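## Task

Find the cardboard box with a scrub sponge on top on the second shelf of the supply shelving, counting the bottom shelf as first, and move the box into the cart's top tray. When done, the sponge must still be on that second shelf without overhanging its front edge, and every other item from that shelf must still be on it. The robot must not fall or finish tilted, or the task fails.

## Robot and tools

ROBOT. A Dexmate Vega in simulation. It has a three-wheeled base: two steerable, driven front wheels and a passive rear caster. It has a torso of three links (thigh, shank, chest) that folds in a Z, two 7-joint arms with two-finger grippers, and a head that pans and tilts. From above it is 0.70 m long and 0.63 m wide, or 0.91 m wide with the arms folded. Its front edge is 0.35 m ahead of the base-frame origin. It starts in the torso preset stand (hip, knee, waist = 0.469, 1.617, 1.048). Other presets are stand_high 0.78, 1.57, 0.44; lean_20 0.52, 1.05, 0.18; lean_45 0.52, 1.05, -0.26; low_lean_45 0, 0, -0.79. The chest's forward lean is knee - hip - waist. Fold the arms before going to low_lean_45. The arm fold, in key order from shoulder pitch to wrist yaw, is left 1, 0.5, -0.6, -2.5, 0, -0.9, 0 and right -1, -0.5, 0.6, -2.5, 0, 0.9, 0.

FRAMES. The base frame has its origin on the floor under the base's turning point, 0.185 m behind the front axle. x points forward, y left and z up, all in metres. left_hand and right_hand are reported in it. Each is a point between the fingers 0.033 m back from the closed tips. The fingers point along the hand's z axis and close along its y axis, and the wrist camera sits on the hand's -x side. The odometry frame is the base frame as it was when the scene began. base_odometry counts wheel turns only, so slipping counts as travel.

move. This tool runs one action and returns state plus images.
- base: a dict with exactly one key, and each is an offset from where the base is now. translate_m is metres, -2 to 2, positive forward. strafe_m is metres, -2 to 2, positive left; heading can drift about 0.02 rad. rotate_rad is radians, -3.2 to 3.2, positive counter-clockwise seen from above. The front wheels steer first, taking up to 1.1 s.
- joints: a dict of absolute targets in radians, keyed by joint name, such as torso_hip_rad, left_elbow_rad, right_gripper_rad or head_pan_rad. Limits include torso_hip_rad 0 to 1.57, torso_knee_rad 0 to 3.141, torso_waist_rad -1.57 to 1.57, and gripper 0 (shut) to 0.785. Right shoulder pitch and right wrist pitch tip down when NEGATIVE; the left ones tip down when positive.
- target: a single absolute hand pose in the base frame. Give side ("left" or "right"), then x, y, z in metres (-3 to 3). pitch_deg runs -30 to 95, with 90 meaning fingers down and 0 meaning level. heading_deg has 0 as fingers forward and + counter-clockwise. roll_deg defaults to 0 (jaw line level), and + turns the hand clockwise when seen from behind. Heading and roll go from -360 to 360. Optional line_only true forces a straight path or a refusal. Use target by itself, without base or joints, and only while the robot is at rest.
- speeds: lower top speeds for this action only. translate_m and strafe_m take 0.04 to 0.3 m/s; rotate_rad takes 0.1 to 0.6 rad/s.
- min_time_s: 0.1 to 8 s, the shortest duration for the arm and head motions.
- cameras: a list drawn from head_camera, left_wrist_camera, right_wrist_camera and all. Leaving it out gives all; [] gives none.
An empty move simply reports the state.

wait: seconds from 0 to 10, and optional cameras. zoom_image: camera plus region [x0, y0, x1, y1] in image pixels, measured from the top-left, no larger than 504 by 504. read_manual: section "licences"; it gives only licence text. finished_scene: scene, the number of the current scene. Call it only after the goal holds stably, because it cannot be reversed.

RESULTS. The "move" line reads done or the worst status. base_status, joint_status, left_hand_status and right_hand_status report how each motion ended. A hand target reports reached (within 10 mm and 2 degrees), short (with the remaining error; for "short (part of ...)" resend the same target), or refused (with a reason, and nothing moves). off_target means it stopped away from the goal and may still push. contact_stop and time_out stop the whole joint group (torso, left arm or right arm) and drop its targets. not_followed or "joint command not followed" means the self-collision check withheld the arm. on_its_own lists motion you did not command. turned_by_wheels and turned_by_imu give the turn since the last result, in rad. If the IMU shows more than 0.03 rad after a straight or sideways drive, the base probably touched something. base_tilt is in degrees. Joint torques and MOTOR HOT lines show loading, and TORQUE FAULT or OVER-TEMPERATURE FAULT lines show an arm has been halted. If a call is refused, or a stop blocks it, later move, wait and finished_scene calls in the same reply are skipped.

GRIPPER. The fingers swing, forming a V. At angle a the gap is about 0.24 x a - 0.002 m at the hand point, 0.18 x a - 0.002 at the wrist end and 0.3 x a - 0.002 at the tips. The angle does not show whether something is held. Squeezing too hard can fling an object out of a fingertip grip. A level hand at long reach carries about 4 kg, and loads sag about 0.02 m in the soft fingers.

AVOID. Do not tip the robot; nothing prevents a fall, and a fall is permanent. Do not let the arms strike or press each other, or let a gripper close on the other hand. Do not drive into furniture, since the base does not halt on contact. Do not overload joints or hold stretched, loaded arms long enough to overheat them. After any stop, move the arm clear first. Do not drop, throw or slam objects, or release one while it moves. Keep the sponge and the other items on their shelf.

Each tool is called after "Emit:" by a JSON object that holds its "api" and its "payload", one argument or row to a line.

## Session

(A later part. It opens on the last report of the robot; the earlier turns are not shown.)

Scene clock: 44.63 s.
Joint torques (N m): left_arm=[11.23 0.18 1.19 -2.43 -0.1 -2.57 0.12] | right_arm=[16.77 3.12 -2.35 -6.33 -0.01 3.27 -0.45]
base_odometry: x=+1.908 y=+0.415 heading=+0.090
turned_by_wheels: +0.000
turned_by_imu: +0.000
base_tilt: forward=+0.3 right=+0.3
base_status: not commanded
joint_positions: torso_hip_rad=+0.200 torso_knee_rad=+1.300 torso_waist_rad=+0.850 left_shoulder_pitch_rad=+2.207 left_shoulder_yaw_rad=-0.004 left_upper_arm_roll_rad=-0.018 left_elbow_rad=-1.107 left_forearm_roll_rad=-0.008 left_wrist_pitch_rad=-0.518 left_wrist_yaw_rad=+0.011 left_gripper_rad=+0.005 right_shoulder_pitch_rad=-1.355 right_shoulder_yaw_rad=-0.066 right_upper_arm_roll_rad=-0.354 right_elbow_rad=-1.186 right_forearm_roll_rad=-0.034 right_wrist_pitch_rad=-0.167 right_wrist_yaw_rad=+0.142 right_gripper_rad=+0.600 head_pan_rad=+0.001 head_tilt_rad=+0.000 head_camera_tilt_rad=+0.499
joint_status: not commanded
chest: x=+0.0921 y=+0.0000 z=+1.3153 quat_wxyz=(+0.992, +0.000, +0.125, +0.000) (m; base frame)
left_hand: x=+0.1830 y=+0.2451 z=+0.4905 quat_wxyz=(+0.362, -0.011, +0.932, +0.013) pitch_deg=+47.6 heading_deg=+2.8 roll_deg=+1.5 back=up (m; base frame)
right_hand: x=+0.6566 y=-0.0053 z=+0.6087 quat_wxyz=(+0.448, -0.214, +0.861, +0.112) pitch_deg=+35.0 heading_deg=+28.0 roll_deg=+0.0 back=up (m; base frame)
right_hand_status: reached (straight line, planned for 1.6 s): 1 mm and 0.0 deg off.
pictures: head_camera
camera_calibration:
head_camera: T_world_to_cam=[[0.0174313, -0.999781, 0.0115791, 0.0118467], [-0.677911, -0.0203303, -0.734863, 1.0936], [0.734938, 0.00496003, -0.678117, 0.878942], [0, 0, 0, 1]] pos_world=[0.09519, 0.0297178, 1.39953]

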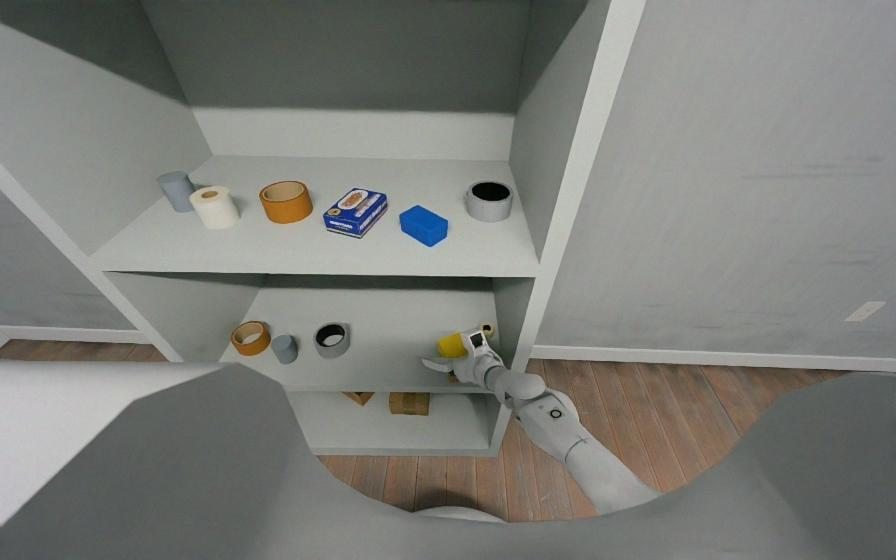

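Emit:
{"api": "move", "payload": {
  "joints": {"right_gripper_rad": 0.2},
  "cameras": ["right_wrist_camera"]
}}

Emit:
{"api": "move", "payload": {
  "target": {"side":"right","x":0.657,"y":-0.005,"z":0.65,"pitch_deg":35,"heading_deg":28,"line_only":true}
}}

Emit:
{"api": "zoom_image", "payload": {
  "camera": "head_camera",
  "region": [420, 310, 510, 390]
}}

Scene clock: 46.77 s.
Joint torques (N m): left_arm=[11.67 0.69 1.02 -2.36 -0.03 -2.32 0.3] | right_arm=[13.22 3 -1.41 -6.85 -0.06 2.77 -0.29]
move: done
base_odometry: x=+1.908 y=+0.415 heading=+0.090
turned_by_wheels: +0.000
turned_by_imu: +0.001
base_tilt: forward=+0.2 right=+0.3
base_status: not commanded
joint_positions: torso_hip_rad=+0.200 torso_knee_rad=+1.300 torso_waist_rad=+0.850 left_shoulder_pitch_rad=+2.207 left_shoulder_yaw_rad=-0.004 left_upper_arm_roll_rad=-0.018 left_elbow_rad=-1.107 left_forearm_roll_rad=-0.008 left_wrist_pitch_rad=-0.518 left_wrist_yaw_rad=+0.011 left_gripper_rad=+0.005 right_shoulder_pitch_rad=-1.354 right_shoulder_yaw_rad=-0.066 right_upper_arm_roll_rad=-0.354 right_elbow_rad=-1.186 right_forearm_roll_rad=-0.034 right_wrist_pitch_rad=-0.166 right_wrist_yaw_rad=+0.142 right_gripper_rad=+0.201 head_pan_rad=+0.001 head_tilt_rad=+0.000 head_camera_tilt_rad=+0.499
joint_status: all done
chest: x=+0.0921 y=+0.0000 z=+1.3153 quat_wxyz=(+0.992, +0.000, +0.125, +0.000)
left_hand: x=+0.1830 y=+0.2451 z=+0.4905 quat_wxyz=(+0.362, -0.011, +0.932, +0.013) pitch_deg=+47.6 heading_deg=+2.8 roll_deg=+1.5 back=up
right_hand: x=+0.6567 y=-0.0052 z=+0.6088 quat_wxyz=(+0.448, -0.214, +0.861, +0.112) pitch_deg=+35.0 heading_deg=+28.0 roll_deg=+0.0 back=up
right_wrist_camera: T_world_to_cam=[[0.440827, -0.896634, 0.0414518, -0.327298], [-0.607731, -0.332138, -0.721351, 0.887986], [0.660556, 0.2928, -0.691328, 0.143541], [0, 0, 0, 1]] pos_world=[0.589122, -0.0405621, 0.753351]

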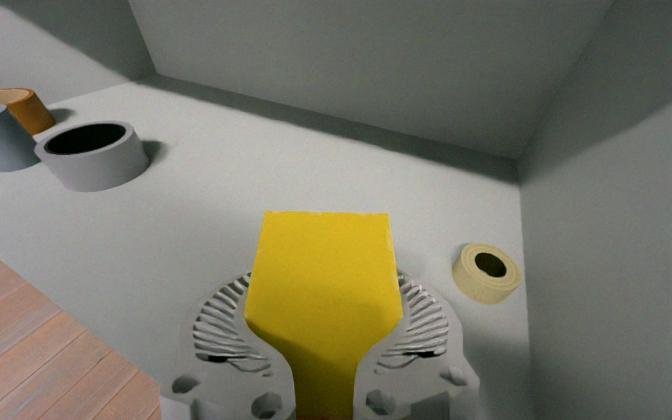

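Scene clock: 49.33 s.
Joint torques (N m): left_arm=[10.09 0.98 1.14 -2.65 -0.02 -2.33 0.2] | right_arm=[4.16 0.37 2.55 -13.96 -0.11 2.75 0.35]
move: done
base_odometry: x=+1.908 y=+0.415 heading=+0.090
turned_by_wheels: +0.000
turned_by_imu: +0.001
base_tilt: forward=+0.2 right=+0.3
base_status: not commanded
joint_positions: torso_hip_rad=+0.200 torso_knee_rad=+1.300 torso_waist_rad=+0.850 left_shoulder_pitch_rad=+2.207 left_shoulder_yaw_rad=-0.004 left_upper_arm_roll_rad=-0.018 left_elbow_rad=-1.107 left_forearm_roll_rad=-0.008 left_wrist_pitch_rad=-0.518 left_wrist_yaw_rad=+0.011 left_gripper_rad=+0.005 right_shoulder_pitch_rad=-1.421 right_shoulder_yaw_rad=-0.092 right_upper_arm_roll_rad=-0.344 right_elbow_rad=-1.434 right_forearm_roll_rad=-0.037 right_wrist_pitch_rad=-0.343 right_wrist_yaw_rad=+0.155 right_gripper_rad=+0.201 head_pan_rad=+0.001 head_tilt_rad=+0.000 head_camera_tilt_rad=+0.499
joint_status: not commanded
chest: x=+0.0921 y=+0.0000 z=+1.3153 quat_wxyz=(+0.992, +0.000, +0.125, +0.000)
left_hand: x=+0.1830 y=+0.2451 z=+0.4905 quat_wxyz=(+0.362, -0.011, +0.932, +0.013) pitch_deg=+47.6 heading_deg=+2.8 roll_deg=+1.5 back=up
right_hand: x=+0.6568 y=-0.0049 z=+0.6487 quat_wxyz=(+0.448, -0.215, +0.861, +0.112) pitch_deg=+35.0 heading_deg=+28.0 roll_deg=+0.0 back=up
right_hand_status: reached (straight line, planned for 1.1 s): 1 mm and 0.0 deg off.
pictures: head_camera, left_wrist_camera, right_wrist_camera
head_camera: T_world_to_cam=[[0.0174311, -0.999781, 0.0115779, 0.0118484], [-0.677961, -0.0203296, -0.734817, 1.09354], [0.734891, 0.00495928, -0.678167, 0.879017], [0, 0, 0, 1]] pos_world=[0.0951897, 0.0297178, 1.39953]
left_wrist_camera: T_world_to_cam=[[0.0352511, -0.999301, 0.0124485, 0.228563], [-0.795546, -0.0355982, -0.604846, 0.513756], [0.604867, 0.0114182, -0.796245, 0.430626], [0, 0, 0, 1]] pos_world=[0.140189, 0.241775, 0.650782]
right_wrist_camera: T_world_to_cam=[[0.441199, -0.896449, 0.0414988, -0.32898], [-0.607674, -0.332463, -0.72125, 0.916874], [0.660361, 0.292997, -0.691431, 0.171245], [0, 0, 0, 1]] pos_world=[0.589222, -0.0402623, 0.793351]

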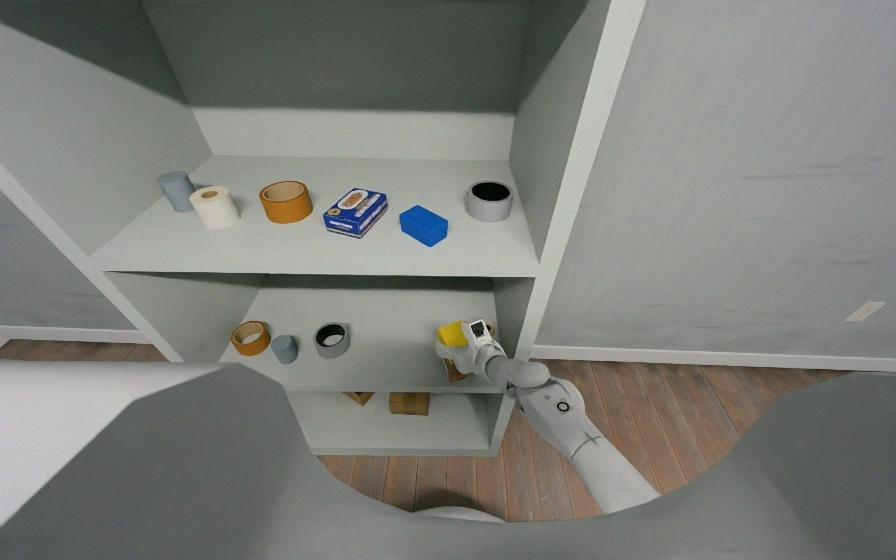

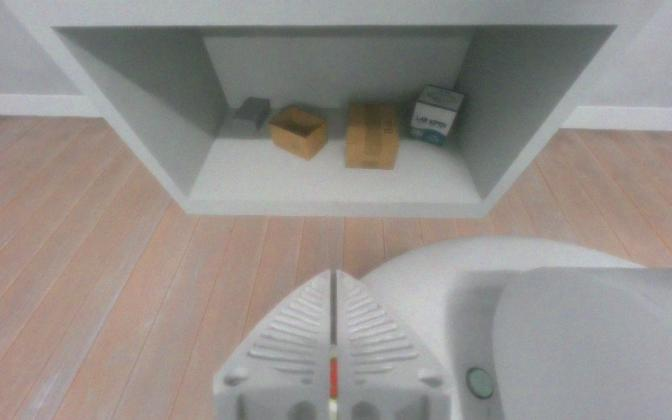

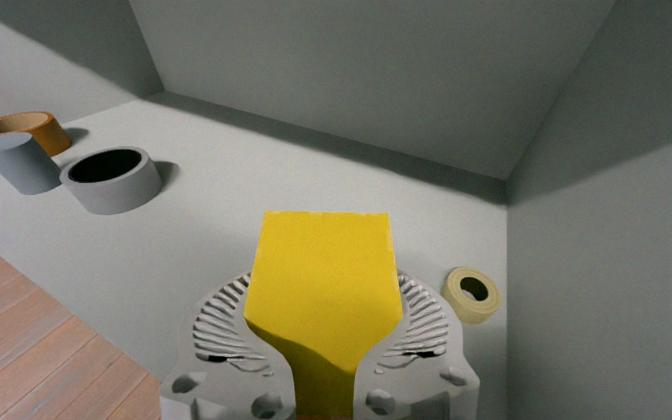

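Scaled by 5.600 (camera's finer frame: 960x600).

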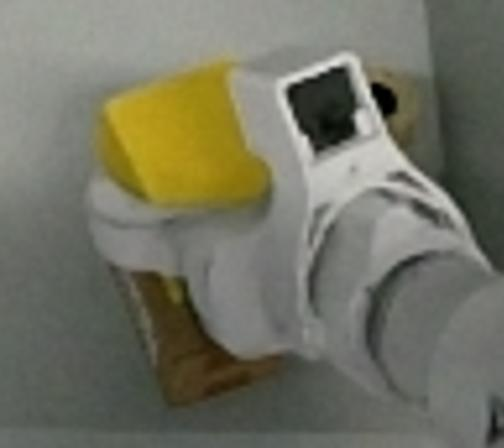

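Emit:
{"api": "move", "payload": {
  "target": {"side":"right","x":0.68,"y":0.16,"z":0.66,"pitch_deg":35,"heading_deg":28},
  "cameras": []
}}

Emit:
{"api": "move", "payload": {
  "target": {"side":"right","x":0.68,"y":0.16,"z":0.565,"pitch_deg":35,"heading_deg":28,"line_only":true}
}}

Emit:
{"api": "zoom_image", "payload": {
  "camera": "head_camera",
  "region": [350, 300, 500, 400]
}}

Scene clock: 53.07 s.
Joint torques (N m): left_arm=[10.25 0.8 0.9 -2.18 0.02 -2.58 0.12] | right_arm=[17.37 8.6 -3.03 -8.27 -0.46 2.72 -0.67]
move: done
base_odometry: x=+1.908 y=+0.415 heading=+0.090
turned_by_wheels: +0.000
turned_by_imu: +0.001
base_tilt: forward=+0.2 right=+0.3
base_status: not commanded
joint_positions: torso_hip_rad=+0.200 torso_knee_rad=+1.300 torso_waist_rad=+0.850 left_shoulder_pitch_rad=+2.207 left_shoulder_yaw_rad=-0.004 left_upper_arm_roll_rad=-0.018 left_elbow_rad=-1.107 left_forearm_roll_rad=-0.008 left_wrist_pitch_rad=-0.518 left_wrist_yaw_rad=+0.011 left_gripper_rad=+0.005 right_shoulder_pitch_rad=-1.200 right_shoulder_yaw_rad=+0.226 right_upper_arm_roll_rad=-0.491 right_elbow_rad=-1.023 right_forearm_roll_rad=-0.100 right_wrist_pitch_rad=-0.280 right_wrist_yaw_rad=-0.078 right_gripper_rad=+0.201 head_pan_rad=+0.001 head_tilt_rad=+0.000 head_camera_tilt_rad=+0.499
joint_status: not commanded
chest: x=+0.0921 y=+0.0000 z=+1.3153 quat_wxyz=(+0.992, +0.000, +0.125, +0.000)
left_hand: x=+0.1830 y=+0.2451 z=+0.4905 quat_wxyz=(+0.362, -0.011, +0.932, +0.013) pitch_deg=+47.6 heading_deg=+2.8 roll_deg=+1.5 back=up
right_hand: x=+0.6796 y=+0.1579 z=+0.6592 quat_wxyz=(+0.448, -0.214, +0.861, +0.112) pitch_deg=+35.1 heading_deg=+28.0 roll_deg=+0.0 back=up
right_hand_status: reached (straight line, planned for 1.7 s): 2 mm and 0.1 deg off.

Scene clock: 53.37 s.
Joint torques (N m): left_arm=[10.57 -0.54 0.82 -2.7 -0.09 -2.63 0.19] | right_arm=[17.48 10.24 -3.69 -7.64 -0.32 2.77 -0.36]
move: refused
base_odometry: x=+1.908 y=+0.415 heading=+0.090
turned_by_wheels: +0.000
turned_by_imu: +0.000
base_tilt: forward=+0.2 right=+0.3
base_status: not commanded
joint_positions: torso_hip_rad=+0.200 torso_knee_rad=+1.300 torso_waist_rad=+0.850 left_shoulder_pitch_rad=+2.207 left_shoulder_yaw_rad=-0.004 left_upper_arm_roll_rad=-0.018 left_elbow_rad=-1.107 left_forearm_roll_rad=-0.008 left_wrist_pitch_rad=-0.518 left_wrist_yaw_rad=+0.011 left_gripper_rad=+0.005 right_shoulder_pitch_rad=-1.199 right_shoulder_yaw_rad=+0.227 right_upper_arm_roll_rad=-0.491 right_elbow_rad=-1.020 right_forearm_roll_rad=-0.100 right_wrist_pitch_rad=-0.280 right_wrist_yaw_rad=-0.080 right_gripper_rad=+0.201 head_pan_rad=+0.001 head_tilt_rad=+0.000 head_camera_tilt_rad=+0.499
joint_status: not commanded
chest: x=+0.0921 y=+0.0000 z=+1.3153 quat_wxyz=(+0.992, +0.000, +0.125, +0.000)
left_hand: x=+0.1830 y=+0.2451 z=+0.4905 quat_wxyz=(+0.362, -0.011, +0.932, +0.013) pitch_deg=+47.6 heading_deg=+2.8 roll_deg=+1.5 back=up
right_hand: x=+0.6796 y=+0.1587 z=+0.6593 quat_wxyz=(+0.448, -0.214, +0.861, +0.112) pitch_deg=+35.1 heading_deg=+28.0 roll_deg=+0.0 back=up
right_hand_status: refused: no posture of the arm gets there (out of reach): the closest leaves the hand 4.0 cm and 1 deg from the pose. Nothing moved.
pictures: head_camera, left_wrist_camera, right_wrist_camera
head_camera: T_world_to_cam=[[0.0174311, -0.999781, 0.0115779, 0.0118484], [-0.677961, -0.0203296, -0.734817, 1.09354], [0.734891, 0.00495928, -0.678167, 0.879017], [0, 0, 0, 1]] pos_world=[0.0951897, 0.0297178, 1.39953]
left_wrist_camera: T_world_to_cam=[[0.0352511, -0.999301, 0.0124485, 0.228563], [-0.795546, -0.0355982, -0.604846, 0.513756], [0.604867, 0.0114182, -0.796245, 0.430626], [0, 0, 0, 1]] pos_world=[0.140189, 0.241775, 0.650782]
right_wrist_camera: T_world_to_cam=[[0.440599, -0.896757, 0.0412246, -0.192195], [-0.608189, -0.331965, -0.721045, 0.992854], [0.660287, 0.292619, -0.691661, 0.115861], [0, 0, 0, 1]] pos_world=[0.612022, 0.123338, 0.803952]

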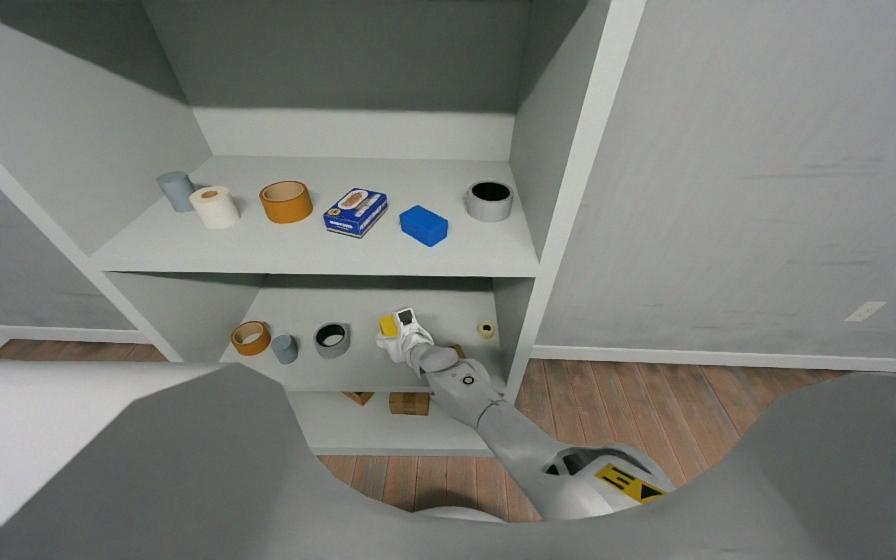

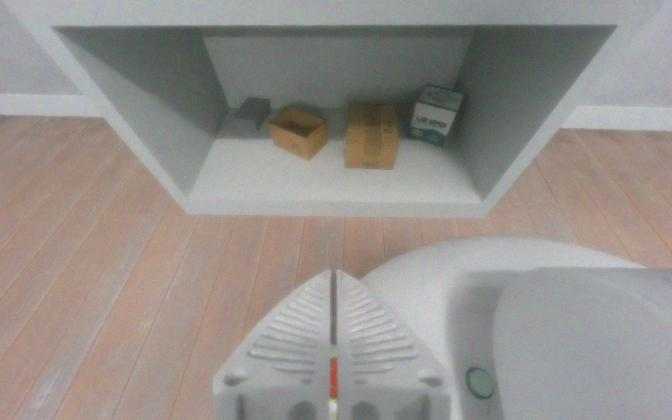

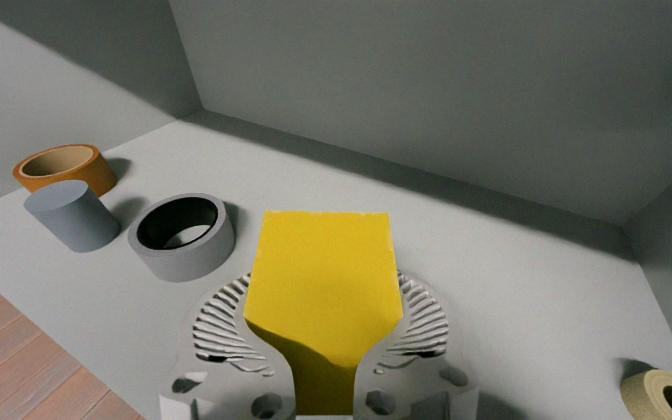

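Scaled by 3.360 (camera's finer frame: 960x600).

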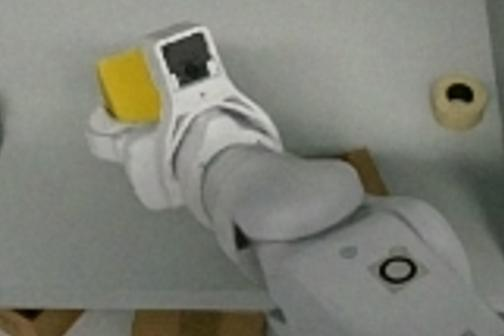

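Emit:
{"api": "move", "payload": {
  "base": {"translate_m": 0.09},
  "speeds": {"translate_m": 0.1},
  "cameras": []
}}

Emit:
{"api": "move", "payload": {
  "target": {"side":"right","x":0.61,"y":0.145,"z":0.567,"pitch_deg":35,"heading_deg":28}
}}

Emit:
{"api": "zoom_image", "payload": {
  "camera": "head_camera",
  "region": [350, 330, 500, 430]
}}

Scene clock: 55.97 s.
Joint torques (N m): left_arm=[11.17 0.52 1.03 -2.87 -0.06 -2.53 -0.04] | right_arm=[17.99 9.78 -2.28 -6.41 0.27 2.94 -0.31]
move: done
base_odometry: x=+1.998 y=+0.423 heading=+0.090
turned_by_wheels: -0.001
turned_by_imu: +0.000
base_tilt: forward=+0.2 right=+0.2
base_status: done
joint_positions: torso_hip_rad=+0.200 torso_knee_rad=+1.300 torso_waist_rad=+0.850 left_shoulder_pitch_rad=+2.207 left_shoulder_yaw_rad=-0.004 left_upper_arm_roll_rad=-0.018 left_elbow_rad=-1.107 left_forearm_roll_rad=-0.008 left_wrist_pitch_rad=-0.518 left_wrist_yaw_rad=+0.011 left_gripper_rad=+0.005 right_shoulder_pitch_rad=-1.197 right_shoulder_yaw_rad=+0.229 right_upper_arm_roll_rad=-0.492 right_elbow_rad=-1.017 right_forearm_roll_rad=-0.100 right_wrist_pitch_rad=-0.279 right_wrist_yaw_rad=-0.081 right_gripper_rad=+0.201 head_pan_rad=+0.001 head_tilt_rad=+0.000 head_camera_tilt_rad=+0.499
joint_status: not commanded
chest: x=+0.0922 y=+0.0000 z=+1.3152 quat_wxyz=(+0.992, +0.000, +0.125, +0.000)
left_hand: x=+0.1830 y=+0.2451 z=+0.4905 quat_wxyz=(+0.362, -0.011, +0.932, +0.013) pitch_deg=+47.6 heading_deg=+2.8 roll_deg=+1.5 back=up
right_hand: x=+0.6797 y=+0.1597 z=+0.6595 quat_wxyz=(+0.448, -0.214, +0.861, +0.112) pitch_deg=+35.1 heading_deg=+28.0 roll_deg=+0.0 back=up

Scene clock: 56.27 s.
Joint torques (N m): left_arm=[10.44 0 0.82 -3.01 0.03 -2.56 0.12] | right_arm=[17.25 9.36 -3.06 -7.58 -0.31 4.48 -0.31]
move: refused
base_odometry: x=+1.998 y=+0.423 heading=+0.090
turned_by_wheels: +0.000
turned_by_imu: +0.000
base_tilt: forward=+0.2 right=+0.3
base_status: not commanded
joint_positions: torso_hip_rad=+0.200 torso_knee_rad=+1.300 torso_waist_rad=+0.850 left_shoulder_pitch_rad=+2.207 left_shoulder_yaw_rad=-0.004 left_upper_arm_roll_rad=-0.018 left_elbow_rad=-1.107 left_forearm_roll_rad=-0.008 left_wrist_pitch_rad=-0.518 left_wrist_yaw_rad=+0.011 left_gripper_rad=+0.005 right_shoulder_pitch_rad=-1.197 right_shoulder_yaw_rad=+0.229 right_upper_arm_roll_rad=-0.492 right_elbow_rad=-1.017 right_forearm_roll_rad=-0.100 right_wrist_pitch_rad=-0.279 right_wrist_yaw_rad=-0.081 right_gripper_rad=+0.201 head_pan_rad=+0.001 head_tilt_rad=+0.000 head_camera_tilt_rad=+0.499
joint_status: not commanded
chest: x=+0.0922 y=+0.0000 z=+1.3152 quat_wxyz=(+0.992, +0.000, +0.125, +0.000)
left_hand: x=+0.1830 y=+0.2451 z=+0.4905 quat_wxyz=(+0.362, -0.011, +0.932, +0.013) pitch_deg=+47.6 heading_deg=+2.8 roll_deg=+1.5 back=up
right_hand: x=+0.6797 y=+0.1597 z=+0.6595 quat_wxyz=(+0.448, -0.214, +0.861, +0.112) pitch_deg=+35.1 heading_deg=+28.0 roll_deg=+0.0 back=up
right_hand_status: refused: no posture of the arm gets there (out of reach): the closest leaves the hand 0.4 cm and 0 deg from the pose. Nothing moved.
pictures: head_camera, left_wrist_camera, right_wrist_camera
head_camera: T_world_to_cam=[[0.0174329, -0.999781, 0.0115767, 0.0118493], [-0.678015, -0.0203304, -0.734767, 1.09347], [0.734842, 0.00495999, -0.67822, 0.878955], [0, 0, 0, 1]] pos_world=[0.0952894, 0.0297178, 1.39943]
left_wrist_camera: T_world_to_cam=[[0.0352548, -0.999301, 0.0124455, 0.228564], [-0.795631, -0.035601, -0.604735, 0.513696], [0.604755, 0.0114178, -0.796329, 0.430696], [0, 0, 0, 1]] pos_world=[0.140189, 0.241775, 0.650782]
right_wrist_camera: T_world_to_cam=[[0.440793, -0.896657, 0.0413268, -0.191563], [-0.608068, -0.332157, -0.721058, 0.993352], [0.660269, 0.292707, -0.691641, 0.115625], [0, 0, 0, 1]] pos_world=[0.612122, 0.124338, 0.804152]

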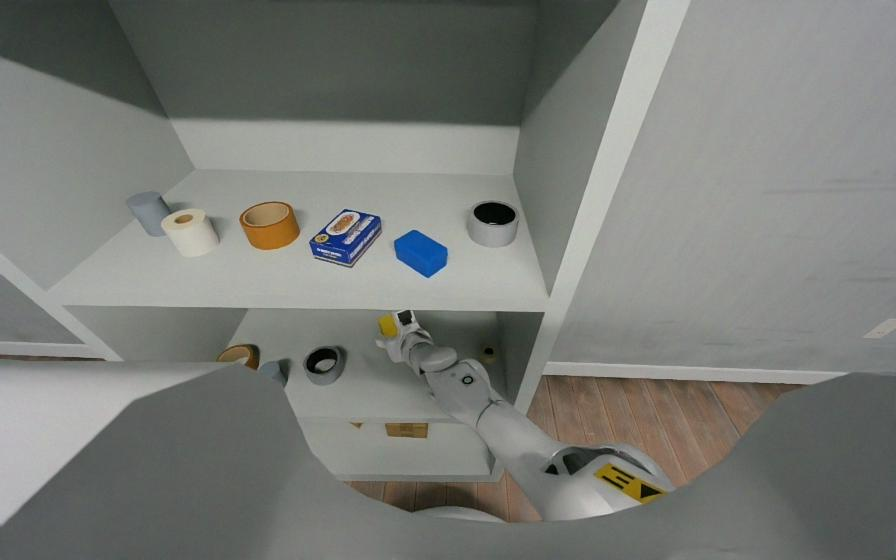

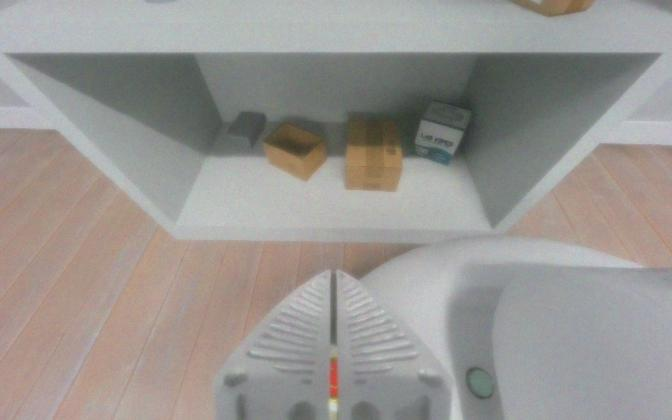

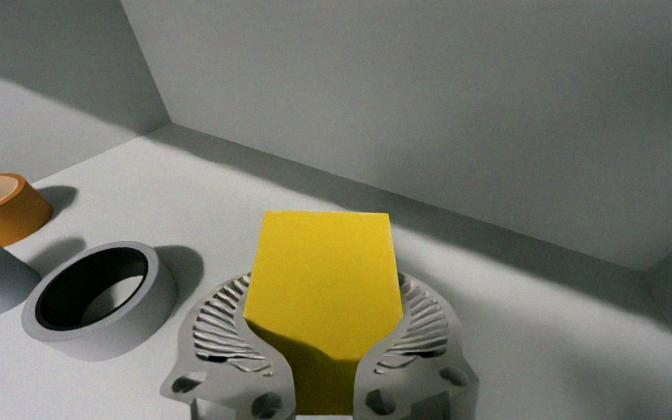

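Scaled by 3.360 (camera's finer frame: 960x600).

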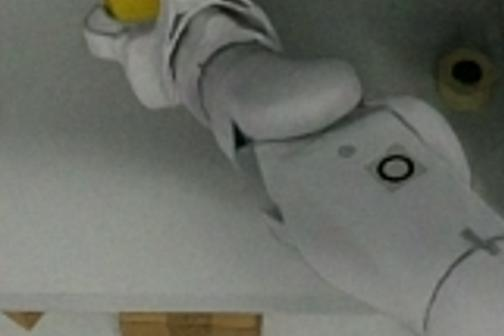

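Emit:
{"api": "move", "payload": {
  "target": {"side":"right","x":0.6,"y":0.13,"z":0.567,"pitch_deg":35,"heading_deg":28}
}}

Emit:
{"api": "zoom_image", "payload": {
  "camera": "head_camera",
  "region": [350, 330, 500, 430]
}}

Scene clock: 59.87 s.
Joint torques (N m): left_arm=[11.8 -0.34 0.79 -2.22 -0.13 -2.78 0.11] | right_arm=[16.02 9.53 -2.99 -5.48 -0.2 2.92 -0.46]
move: done
base_odometry: x=+1.998 y=+0.423 heading=+0.090
turned_by_wheels: +0.000
turned_by_imu: +0.001
base_tilt: forward=+0.1 right=+0.3
base_status: not commanded
joint_positions: torso_hip_rad=+0.200 torso_knee_rad=+1.300 torso_waist_rad=+0.850 left_shoulder_pitch_rad=+2.207 left_shoulder_yaw_rad=-0.004 left_upper_arm_roll_rad=-0.018 left_elbow_rad=-1.107 left_forearm_roll_rad=-0.008 left_wrist_pitch_rad=-0.518 left_wrist_yaw_rad=+0.011 left_gripper_rad=+0.005 right_shoulder_pitch_rad=-1.221 right_shoulder_yaw_rad=+0.209 right_upper_arm_roll_rad=-0.506 right_elbow_rad=-0.618 right_forearm_roll_rad=-0.086 right_wrist_pitch_rad=+0.149 right_wrist_yaw_rad=-0.122 right_gripper_rad=+0.201 head_pan_rad=+0.001 head_tilt_rad=+0.000 head_camera_tilt_rad=+0.499
joint_status: not commanded
chest: x=+0.0922 y=+0.0000 z=+1.3152 quat_wxyz=(+0.992, +0.000, +0.125, +0.000)
left_hand: x=+0.1830 y=+0.2451 z=+0.4905 quat_wxyz=(+0.362, -0.011, +0.932, +0.013) pitch_deg=+47.6 heading_deg=+2.8 roll_deg=+1.5 back=up
right_hand: x=+0.6005 y=+0.1301 z=+0.5674 quat_wxyz=(+0.448, -0.215, +0.861, +0.112) pitch_deg=+35.0 heading_deg=+28.0 roll_deg=+0.0 back=up
right_hand_status: reached (straight line, planned for 1.8 s): 1 mm and 0.1 deg off.
pictures: head_camera, left_wrist_camera, right_wrist_camera
head_camera: T_world_to_cam=[[0.0174329, -0.999781, 0.0115767, 0.0118493], [-0.678015, -0.0203304, -0.734767, 1.09347], [0.734842, 0.00495999, -0.67822, 0.878955], [0, 0, 0, 1]] pos_world=[0.0952894, 0.0297178, 1.39943]
left_wrist_camera: T_world_to_cam=[[0.0352548, -0.999301, 0.0124455, 0.228564], [-0.795631, -0.035601, -0.604735, 0.513696], [0.604755, 0.0114178, -0.796329, 0.430696], [0, 0, 0, 1]] pos_world=[0.140189, 0.241775, 0.650782]
right_wrist_camera: T_world_to_cam=[[0.440978, -0.896558, 0.0414911, -0.179613], [-0.607843, -0.332345, -0.721161, 0.868923], [0.660353, 0.292796, -0.691524, 0.112745], [0, 0, 0, 1]] pos_world=[0.532922, 0.094738, 0.712052]

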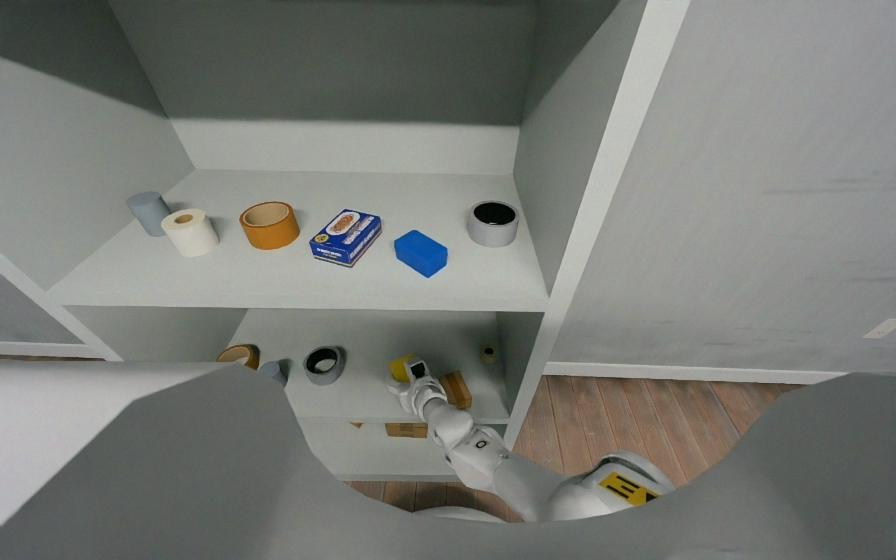

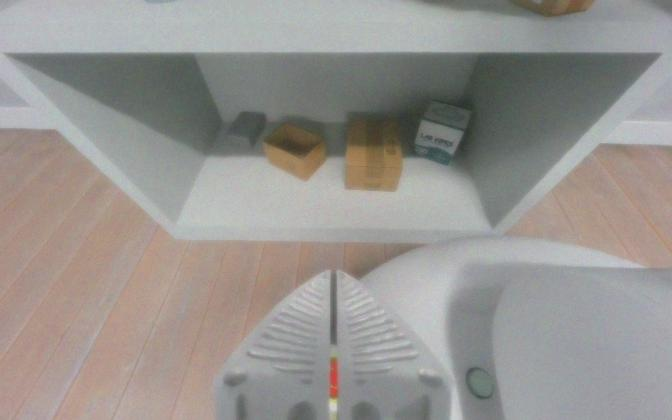

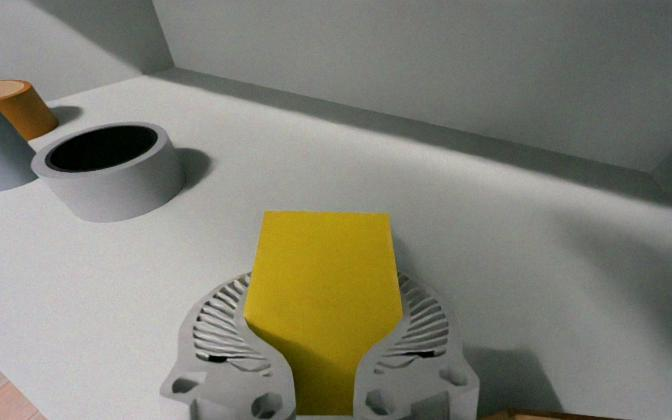

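Scaled by 3.360 (camera's finer frame: 960x600).

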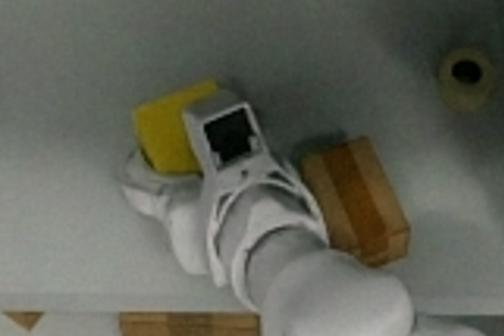

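Emit:
{"api": "move", "payload": {
  "target": {"side":"right","x":0.6,"y":0.13,"z":0.553,"pitch_deg":35,"heading_deg":28},
  "cameras": ["right_wrist_camera"]
}}

Emit:
{"api": "move", "payload": {
  "target": {"side":"right","x":0.6,"y":0.13,"z":0.544,"pitch_deg":35,"heading_deg":28},
  "cameras": ["right_wrist_camera"]
}}

Scene clock: 60.93 s.
Joint torques (N m): left_arm=[10.8 0.3 0.97 -2.27 -0.02 -2.81 0.1] | right_arm=[17.31 8.58 -2.85 -6.07 -0.14 3.43 -0.8]
move: refused
base_odometry: x=+1.998 y=+0.423 heading=+0.090
turned_by_wheels: +0.000
turned_by_imu: +0.000
base_tilt: forward=+0.1 right=+0.3
base_status: not commanded
joint_positions: torso_hip_rad=+0.200 torso_knee_rad=+1.300 torso_waist_rad=+0.850 left_shoulder_pitch_rad=+2.207 left_shoulder_yaw_rad=-0.004 left_upper_arm_roll_rad=-0.018 left_elbow_rad=-1.107 left_forearm_roll_rad=-0.008 left_wrist_pitch_rad=-0.518 left_wrist_yaw_rad=+0.011 left_gripper_rad=+0.005 right_shoulder_pitch_rad=-1.220 right_shoulder_yaw_rad=+0.209 right_upper_arm_roll_rad=-0.506 right_elbow_rad=-0.613 right_forearm_roll_rad=-0.086 right_wrist_pitch_rad=+0.153 right_wrist_yaw_rad=-0.122 right_gripper_rad=+0.201 head_pan_rad=+0.001 head_tilt_rad=+0.000 head_camera_tilt_rad=+0.499
joint_status: not commanded
chest: x=+0.0922 y=+0.0000 z=+1.3152 quat_wxyz=(+0.992, +0.000, +0.125, +0.000)
left_hand: x=+0.1830 y=+0.2451 z=+0.4905 quat_wxyz=(+0.362, -0.011, +0.932, +0.013) pitch_deg=+47.6 heading_deg=+2.8 roll_deg=+1.5 back=up
right_hand: x=+0.5998 y=+0.1298 z=+0.5667 quat_wxyz=(+0.448, -0.215, +0.861, +0.112) pitch_deg=+35.0 heading_deg=+28.0 roll_deg=+0.0 back=up
right_hand_status: refused: no posture of the arm gets there (out of reach): the closest leaves the hand 0.7 cm and 0 deg from the pose. Nothing moved.
right_wrist_camera: T_world_to_cam=[[0.440864, -0.896615, 0.0414866, -0.179475], [-0.607905, -0.332273, -0.721142, 0.867905], [0.660372, 0.292706, -0.691544, 0.112823], [0, 0, 0, 1]] pos_world=[0.532222, 0.0944381, 0.711352]

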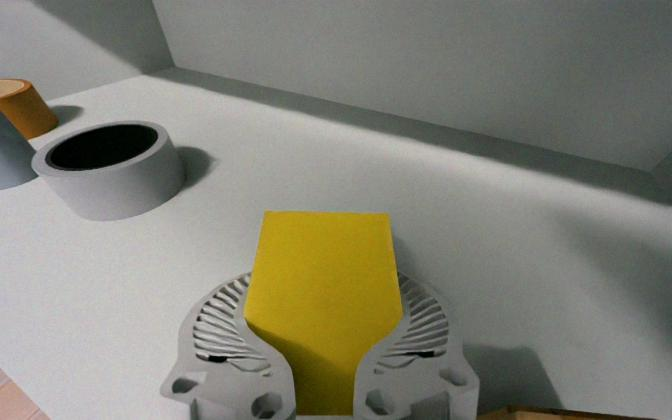

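not run: a stop came earlier in this reply.

Emit:
{"api": "move", "payload": {
  "target": {"side":"right","x":0.61,"y":0.13,"z":0.64,"pitch_deg":35,"heading_deg":28},
  "cameras": []
}}

Emit:
{"api": "move", "payload": {
  "joints": {"torso_waist_rad": 0.74},
  "cameras": []
}}

Emit:
{"api": "move", "payload": {
  "target": {"side":"right","x":0.6,"y":0.13,"z":0.555,"pitch_deg":35,"heading_deg":28},
  "cameras": ["right_wrist_camera"]
}}

Emit:
{"api": "move", "payload": {
  "target": {"side":"right","x":0.6,"y":0.13,"z":0.546,"pitch_deg":35,"heading_deg":28},
  "cameras": ["right_wrist_camera", "head_camera"]
}}

Emit:
{"api": "zoom_image", "payload": {
  "camera": "head_camera",
  "region": [350, 290, 500, 390]
}}

Scene clock: 65.50 s.
Joint torques (N m): left_arm=[12.08 0.65 1.4 -1.88 -0.03 -3.34 0.05] | right_arm=[1.12 5.12 -1.61 -12.72 -0.09 2.55 -0.37]
move: done
base_odometry: x=+1.998 y=+0.423 heading=+0.090
turned_by_wheels: +0.000
turned_by_imu: +0.001
base_tilt: forward=+0.2 right=+0.3
base_status: not commanded
joint_positions: torso_hip_rad=+0.200 torso_knee_rad=+1.300 torso_waist_rad=+0.850 left_shoulder_pitch_rad=+2.207 left_shoulder_yaw_rad=-0.004 left_upper_arm_roll_rad=-0.018 left_elbow_rad=-1.107 left_forearm_roll_rad=-0.008 left_wrist_pitch_rad=-0.518 left_wrist_yaw_rad=+0.011 left_gripper_rad=+0.005 right_shoulder_pitch_rad=-1.324 right_shoulder_yaw_rad=-0.045 right_upper_arm_roll_rad=-0.734 right_elbow_rad=-1.286 right_forearm_roll_rad=+0.173 right_wrist_pitch_rad=-0.278 right_wrist_yaw_rad=-0.235 right_gripper_rad=+0.201 head_pan_rad=+0.001 head_tilt_rad=+0.000 head_camera_tilt_rad=+0.499
joint_status: not commanded
chest: x=+0.0922 y=+0.0000 z=+1.3152 quat_wxyz=(+0.992, +0.000, +0.125, +0.000)
left_hand: x=+0.1830 y=+0.2451 z=+0.4905 quat_wxyz=(+0.362, -0.011, +0.932, +0.013) pitch_deg=+47.6 heading_deg=+2.8 roll_deg=+1.5 back=up
right_hand: x=+0.6106 y=+0.1292 z=+0.6391 quat_wxyz=(+0.448, -0.214, +0.861, +0.111) pitch_deg=+35.0 heading_deg=+27.9 roll_deg=-0.1 back=up
right_hand_status: reached (checked arc [the straight line was blocked; over the whole arc the hand travels 0.10 m to end 0.07 m from its start, up to 0.03 m off the straight line; right_elbow_rad turns most, 0.68 rad; on the way or at its end the hand turns up to 3 deg from its attitude at the start], planned for 2.5 s): 1 mm and 0.1 deg off.

Scene clock: 67.07 s.
Joint torques (N m): left_arm=[14.01 0.18 1.03 -1.15 -0.16 -2.73 0.13] | right_arm=[1.45 3.69 -1.05 -12.85 -0.2 1.55 -0.34]
move: done
base_odometry: x=+1.998 y=+0.423 heading=+0.090
turned_by_wheels: +0.000
turned_by_imu: +0.000
base_tilt: forward=+0.2 right=+0.3
base_status: not commanded
joint_positions: torso_hip_rad=+0.200 torso_knee_rad=+1.300 torso_waist_rad=+0.740 left_shoulder_pitch_rad=+2.207 left_shoulder_yaw_rad=-0.004 left_upper_arm_roll_rad=-0.018 left_elbow_rad=-1.107 left_forearm_roll_rad=-0.008 left_wrist_pitch_rad=-0.518 left_wrist_yaw_rad=+0.011 left_gripper_rad=+0.005 right_shoulder_pitch_rad=-1.325 right_shoulder_yaw_rad=-0.047 right_upper_arm_roll_rad=-0.736 right_elbow_rad=-1.291 right_forearm_roll_rad=+0.175 right_wrist_pitch_rad=-0.282 right_wrist_yaw_rad=-0.236 right_gripper_rad=+0.201 head_pan_rad=+0.001 head_tilt_rad=+0.000 head_camera_tilt_rad=+0.499
joint_status: all done
chest: x=+0.1408 y=+0.0000 z=+1.3067 quat_wxyz=(+0.984, +0.000, +0.179, +0.000)
left_hand: x=+0.1405 y=+0.2451 z=+0.4770 quat_wxyz=(+0.310, -0.010, +0.951, +0.014) pitch_deg=+53.9 heading_deg=+3.2 roll_deg=+2.0 back=up
right_hand: x=+0.5814 y=+0.1297 z=+0.5784 quat_wxyz=(+0.400, -0.208, +0.884, +0.123) pitch_deg=+40.5 heading_deg=+30.4 roll_deg=+3.9 back=up

Scene clock: 70.30 s.
Joint torques (N m): left_arm=[14 -0.49 0.79 -2.31 -0.04 -2.37 0.15] | right_arm=[15.21 3.63 0.8 -0.45 0.46 -0.41 -1]
move: done
base_odometry: x=+1.998 y=+0.423 heading=+0.090
turned_by_wheels: +0.000
turned_by_imu: +0.001
base_tilt: forward=+0.2 right=+0.3
base_status: not commanded
joint_positions: torso_hip_rad=+0.200 torso_knee_rad=+1.300 torso_waist_rad=+0.740 left_shoulder_pitch_rad=+2.207 left_shoulder_yaw_rad=-0.004 left_upper_arm_roll_rad=-0.018 left_elbow_rad=-1.107 left_forearm_roll_rad=-0.008 left_wrist_pitch_rad=-0.518 left_wrist_yaw_rad=+0.011 left_gripper_rad=+0.005 right_shoulder_pitch_rad=-1.218 right_shoulder_yaw_rad=+0.048 right_upper_arm_roll_rad=-0.767 right_elbow_rad=-0.861 right_forearm_roll_rad=+0.127 right_wrist_pitch_rad=+0.091 right_wrist_yaw_rad=-0.240 right_gripper_rad=+0.201 head_pan_rad=+0.001 head_tilt_rad=+0.000 head_camera_tilt_rad=+0.499
joint_status: not commanded
chest: x=+0.1404 y=+0.0000 z=+1.3068 quat_wxyz=(+0.984, +0.000, +0.179, +0.000)
left_hand: x=+0.1405 y=+0.2451 z=+0.4771 quat_wxyz=(+0.310, -0.010, +0.951, +0.014) pitch_deg=+53.8 heading_deg=+3.2 roll_deg=+2.0 back=up
right_hand: x=+0.5998 y=+0.1304 z=+0.5558 quat_wxyz=(+0.448, -0.214, +0.861, +0.112) pitch_deg=+35.0 heading_deg=+28.0 roll_deg=+0.1 back=up
right_hand_status: reached (straight line, planned for 1.7 s): 1 mm and 0.1 deg off.
right_wrist_camera: T_world_to_cam=[[0.440962, -0.896611, 0.0405036, -0.177985], [-0.607517, -0.331393, -0.721874, 0.860338], [0.660663, 0.293713, -0.690838, 0.10449], [0, 0, 0, 1]] pos_world=[0.532122, 0.0948364, 0.70045]

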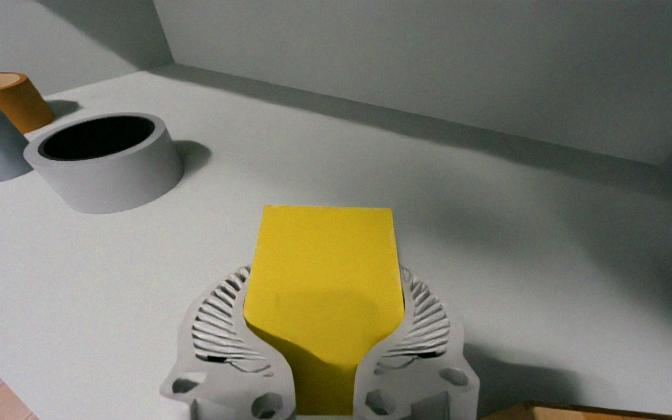

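Scene clock: 72.33 s.
Joint torques (N m): left_arm=[13.5 0.35 0.98 -2.37 -0.14 -2.62 0.21] | right_arm=[6.4 -3.7 1.73 15.1 2.32 -12.6 0.59]
move: done
base_odometry: x=+1.997 y=+0.424 heading=+0.089
turned_by_wheels: +0.000
turned_by_imu: +0.000
base_tilt: forward=+0.2 right=+0.4
base_status: not commanded
joint_positions: torso_hip_rad=+0.201 torso_knee_rad=+1.299 torso_waist_rad=+0.740 left_shoulder_pitch_rad=+2.207 left_shoulder_yaw_rad=-0.004 left_upper_arm_roll_rad=-0.018 left_elbow_rad=-1.107 left_forearm_roll_rad=-0.008 left_wrist_pitch_rad=-0.518 left_wrist_yaw_rad=+0.011 left_gripper_rad=+0.005 right_shoulder_pitch_rad=-1.179 right_shoulder_yaw_rad=+0.086 right_upper_arm_roll_rad=-0.768 right_elbow_rad=-0.733 right_forearm_roll_rad=+0.129 right_wrist_pitch_rad=+0.171 right_wrist_yaw_rad=-0.234 right_gripper_rad=+0.201 head_pan_rad=+0.001 head_tilt_rad=+0.000 head_camera_tilt_rad=+0.499
joint_status: not commanded
chest: x=+0.1393 y=+0.0000 z=+1.3071 quat_wxyz=(+0.984, +0.000, +0.178, +0.000)
left_hand: x=+0.1406 y=+0.2451 z=+0.4773 quat_wxyz=(+0.311, -0.010, +0.950, +0.014) pitch_deg=+53.8 heading_deg=+3.2 roll_deg=+2.0 back=up
right_hand: x=+0.6014 y=+0.1315 z=+0.5499 quat_wxyz=(+0.451, -0.214, +0.859, +0.113) pitch_deg=+34.6 heading_deg=+28.0 roll_deg=+0.0 back=up
right_hand_status: reached (straight line, planned for 0.8 s): 4 mm and 0.4 deg off.
pictures: head_camera, right_wrist_camera
head_camera: T_world_to_cam=[[0.0185801, -0.999781, 0.00962943, 0.0135082], [-0.753309, -0.020331, -0.657353, 1.02871], [0.657405, 0.00495976, -0.753521, 0.948065], [0, 0, 0, 1]] pos_world=[0.151425, 0.0297178, 1.39049]
right_wrist_camera: T_world_to_cam=[[0.44087, -0.89664, 0.0408737, -0.177603], [-0.602568, -0.329414, -0.726909, 0.856888], [0.66524, 0.295844, -0.685516, 0.0929278], [0, 0, 0, 1]] pos_world=[0.532814, 0.095533, 0.693843]

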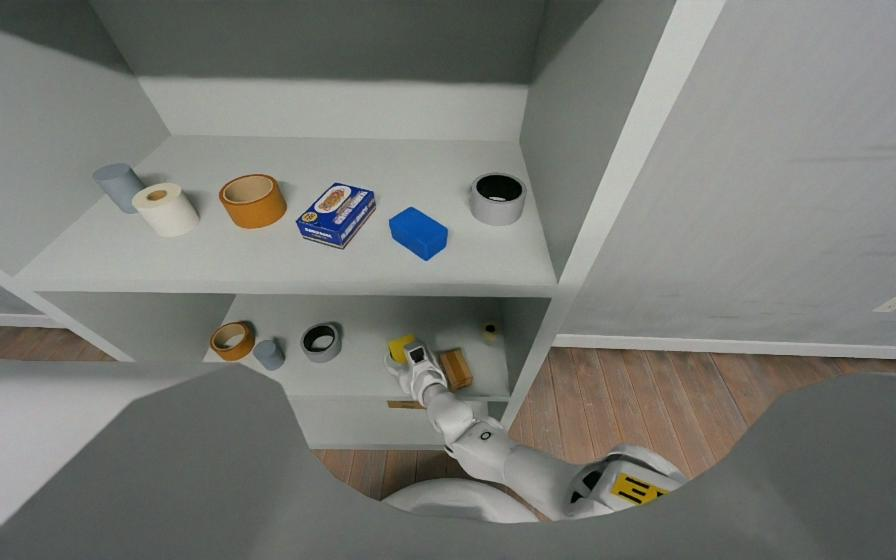

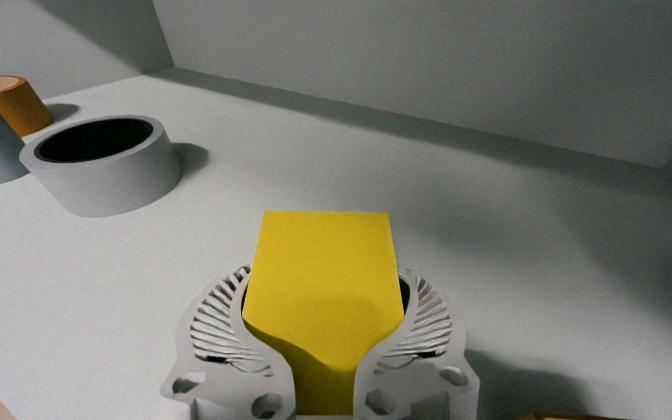

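Scaled by 3.360 (camera's finer frame: 960x600).

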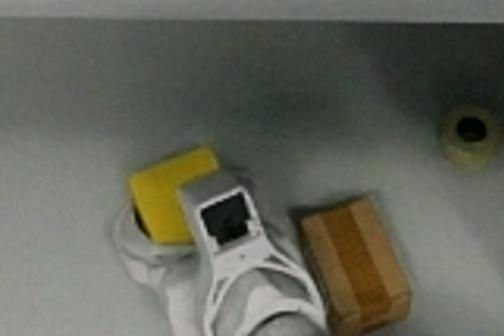

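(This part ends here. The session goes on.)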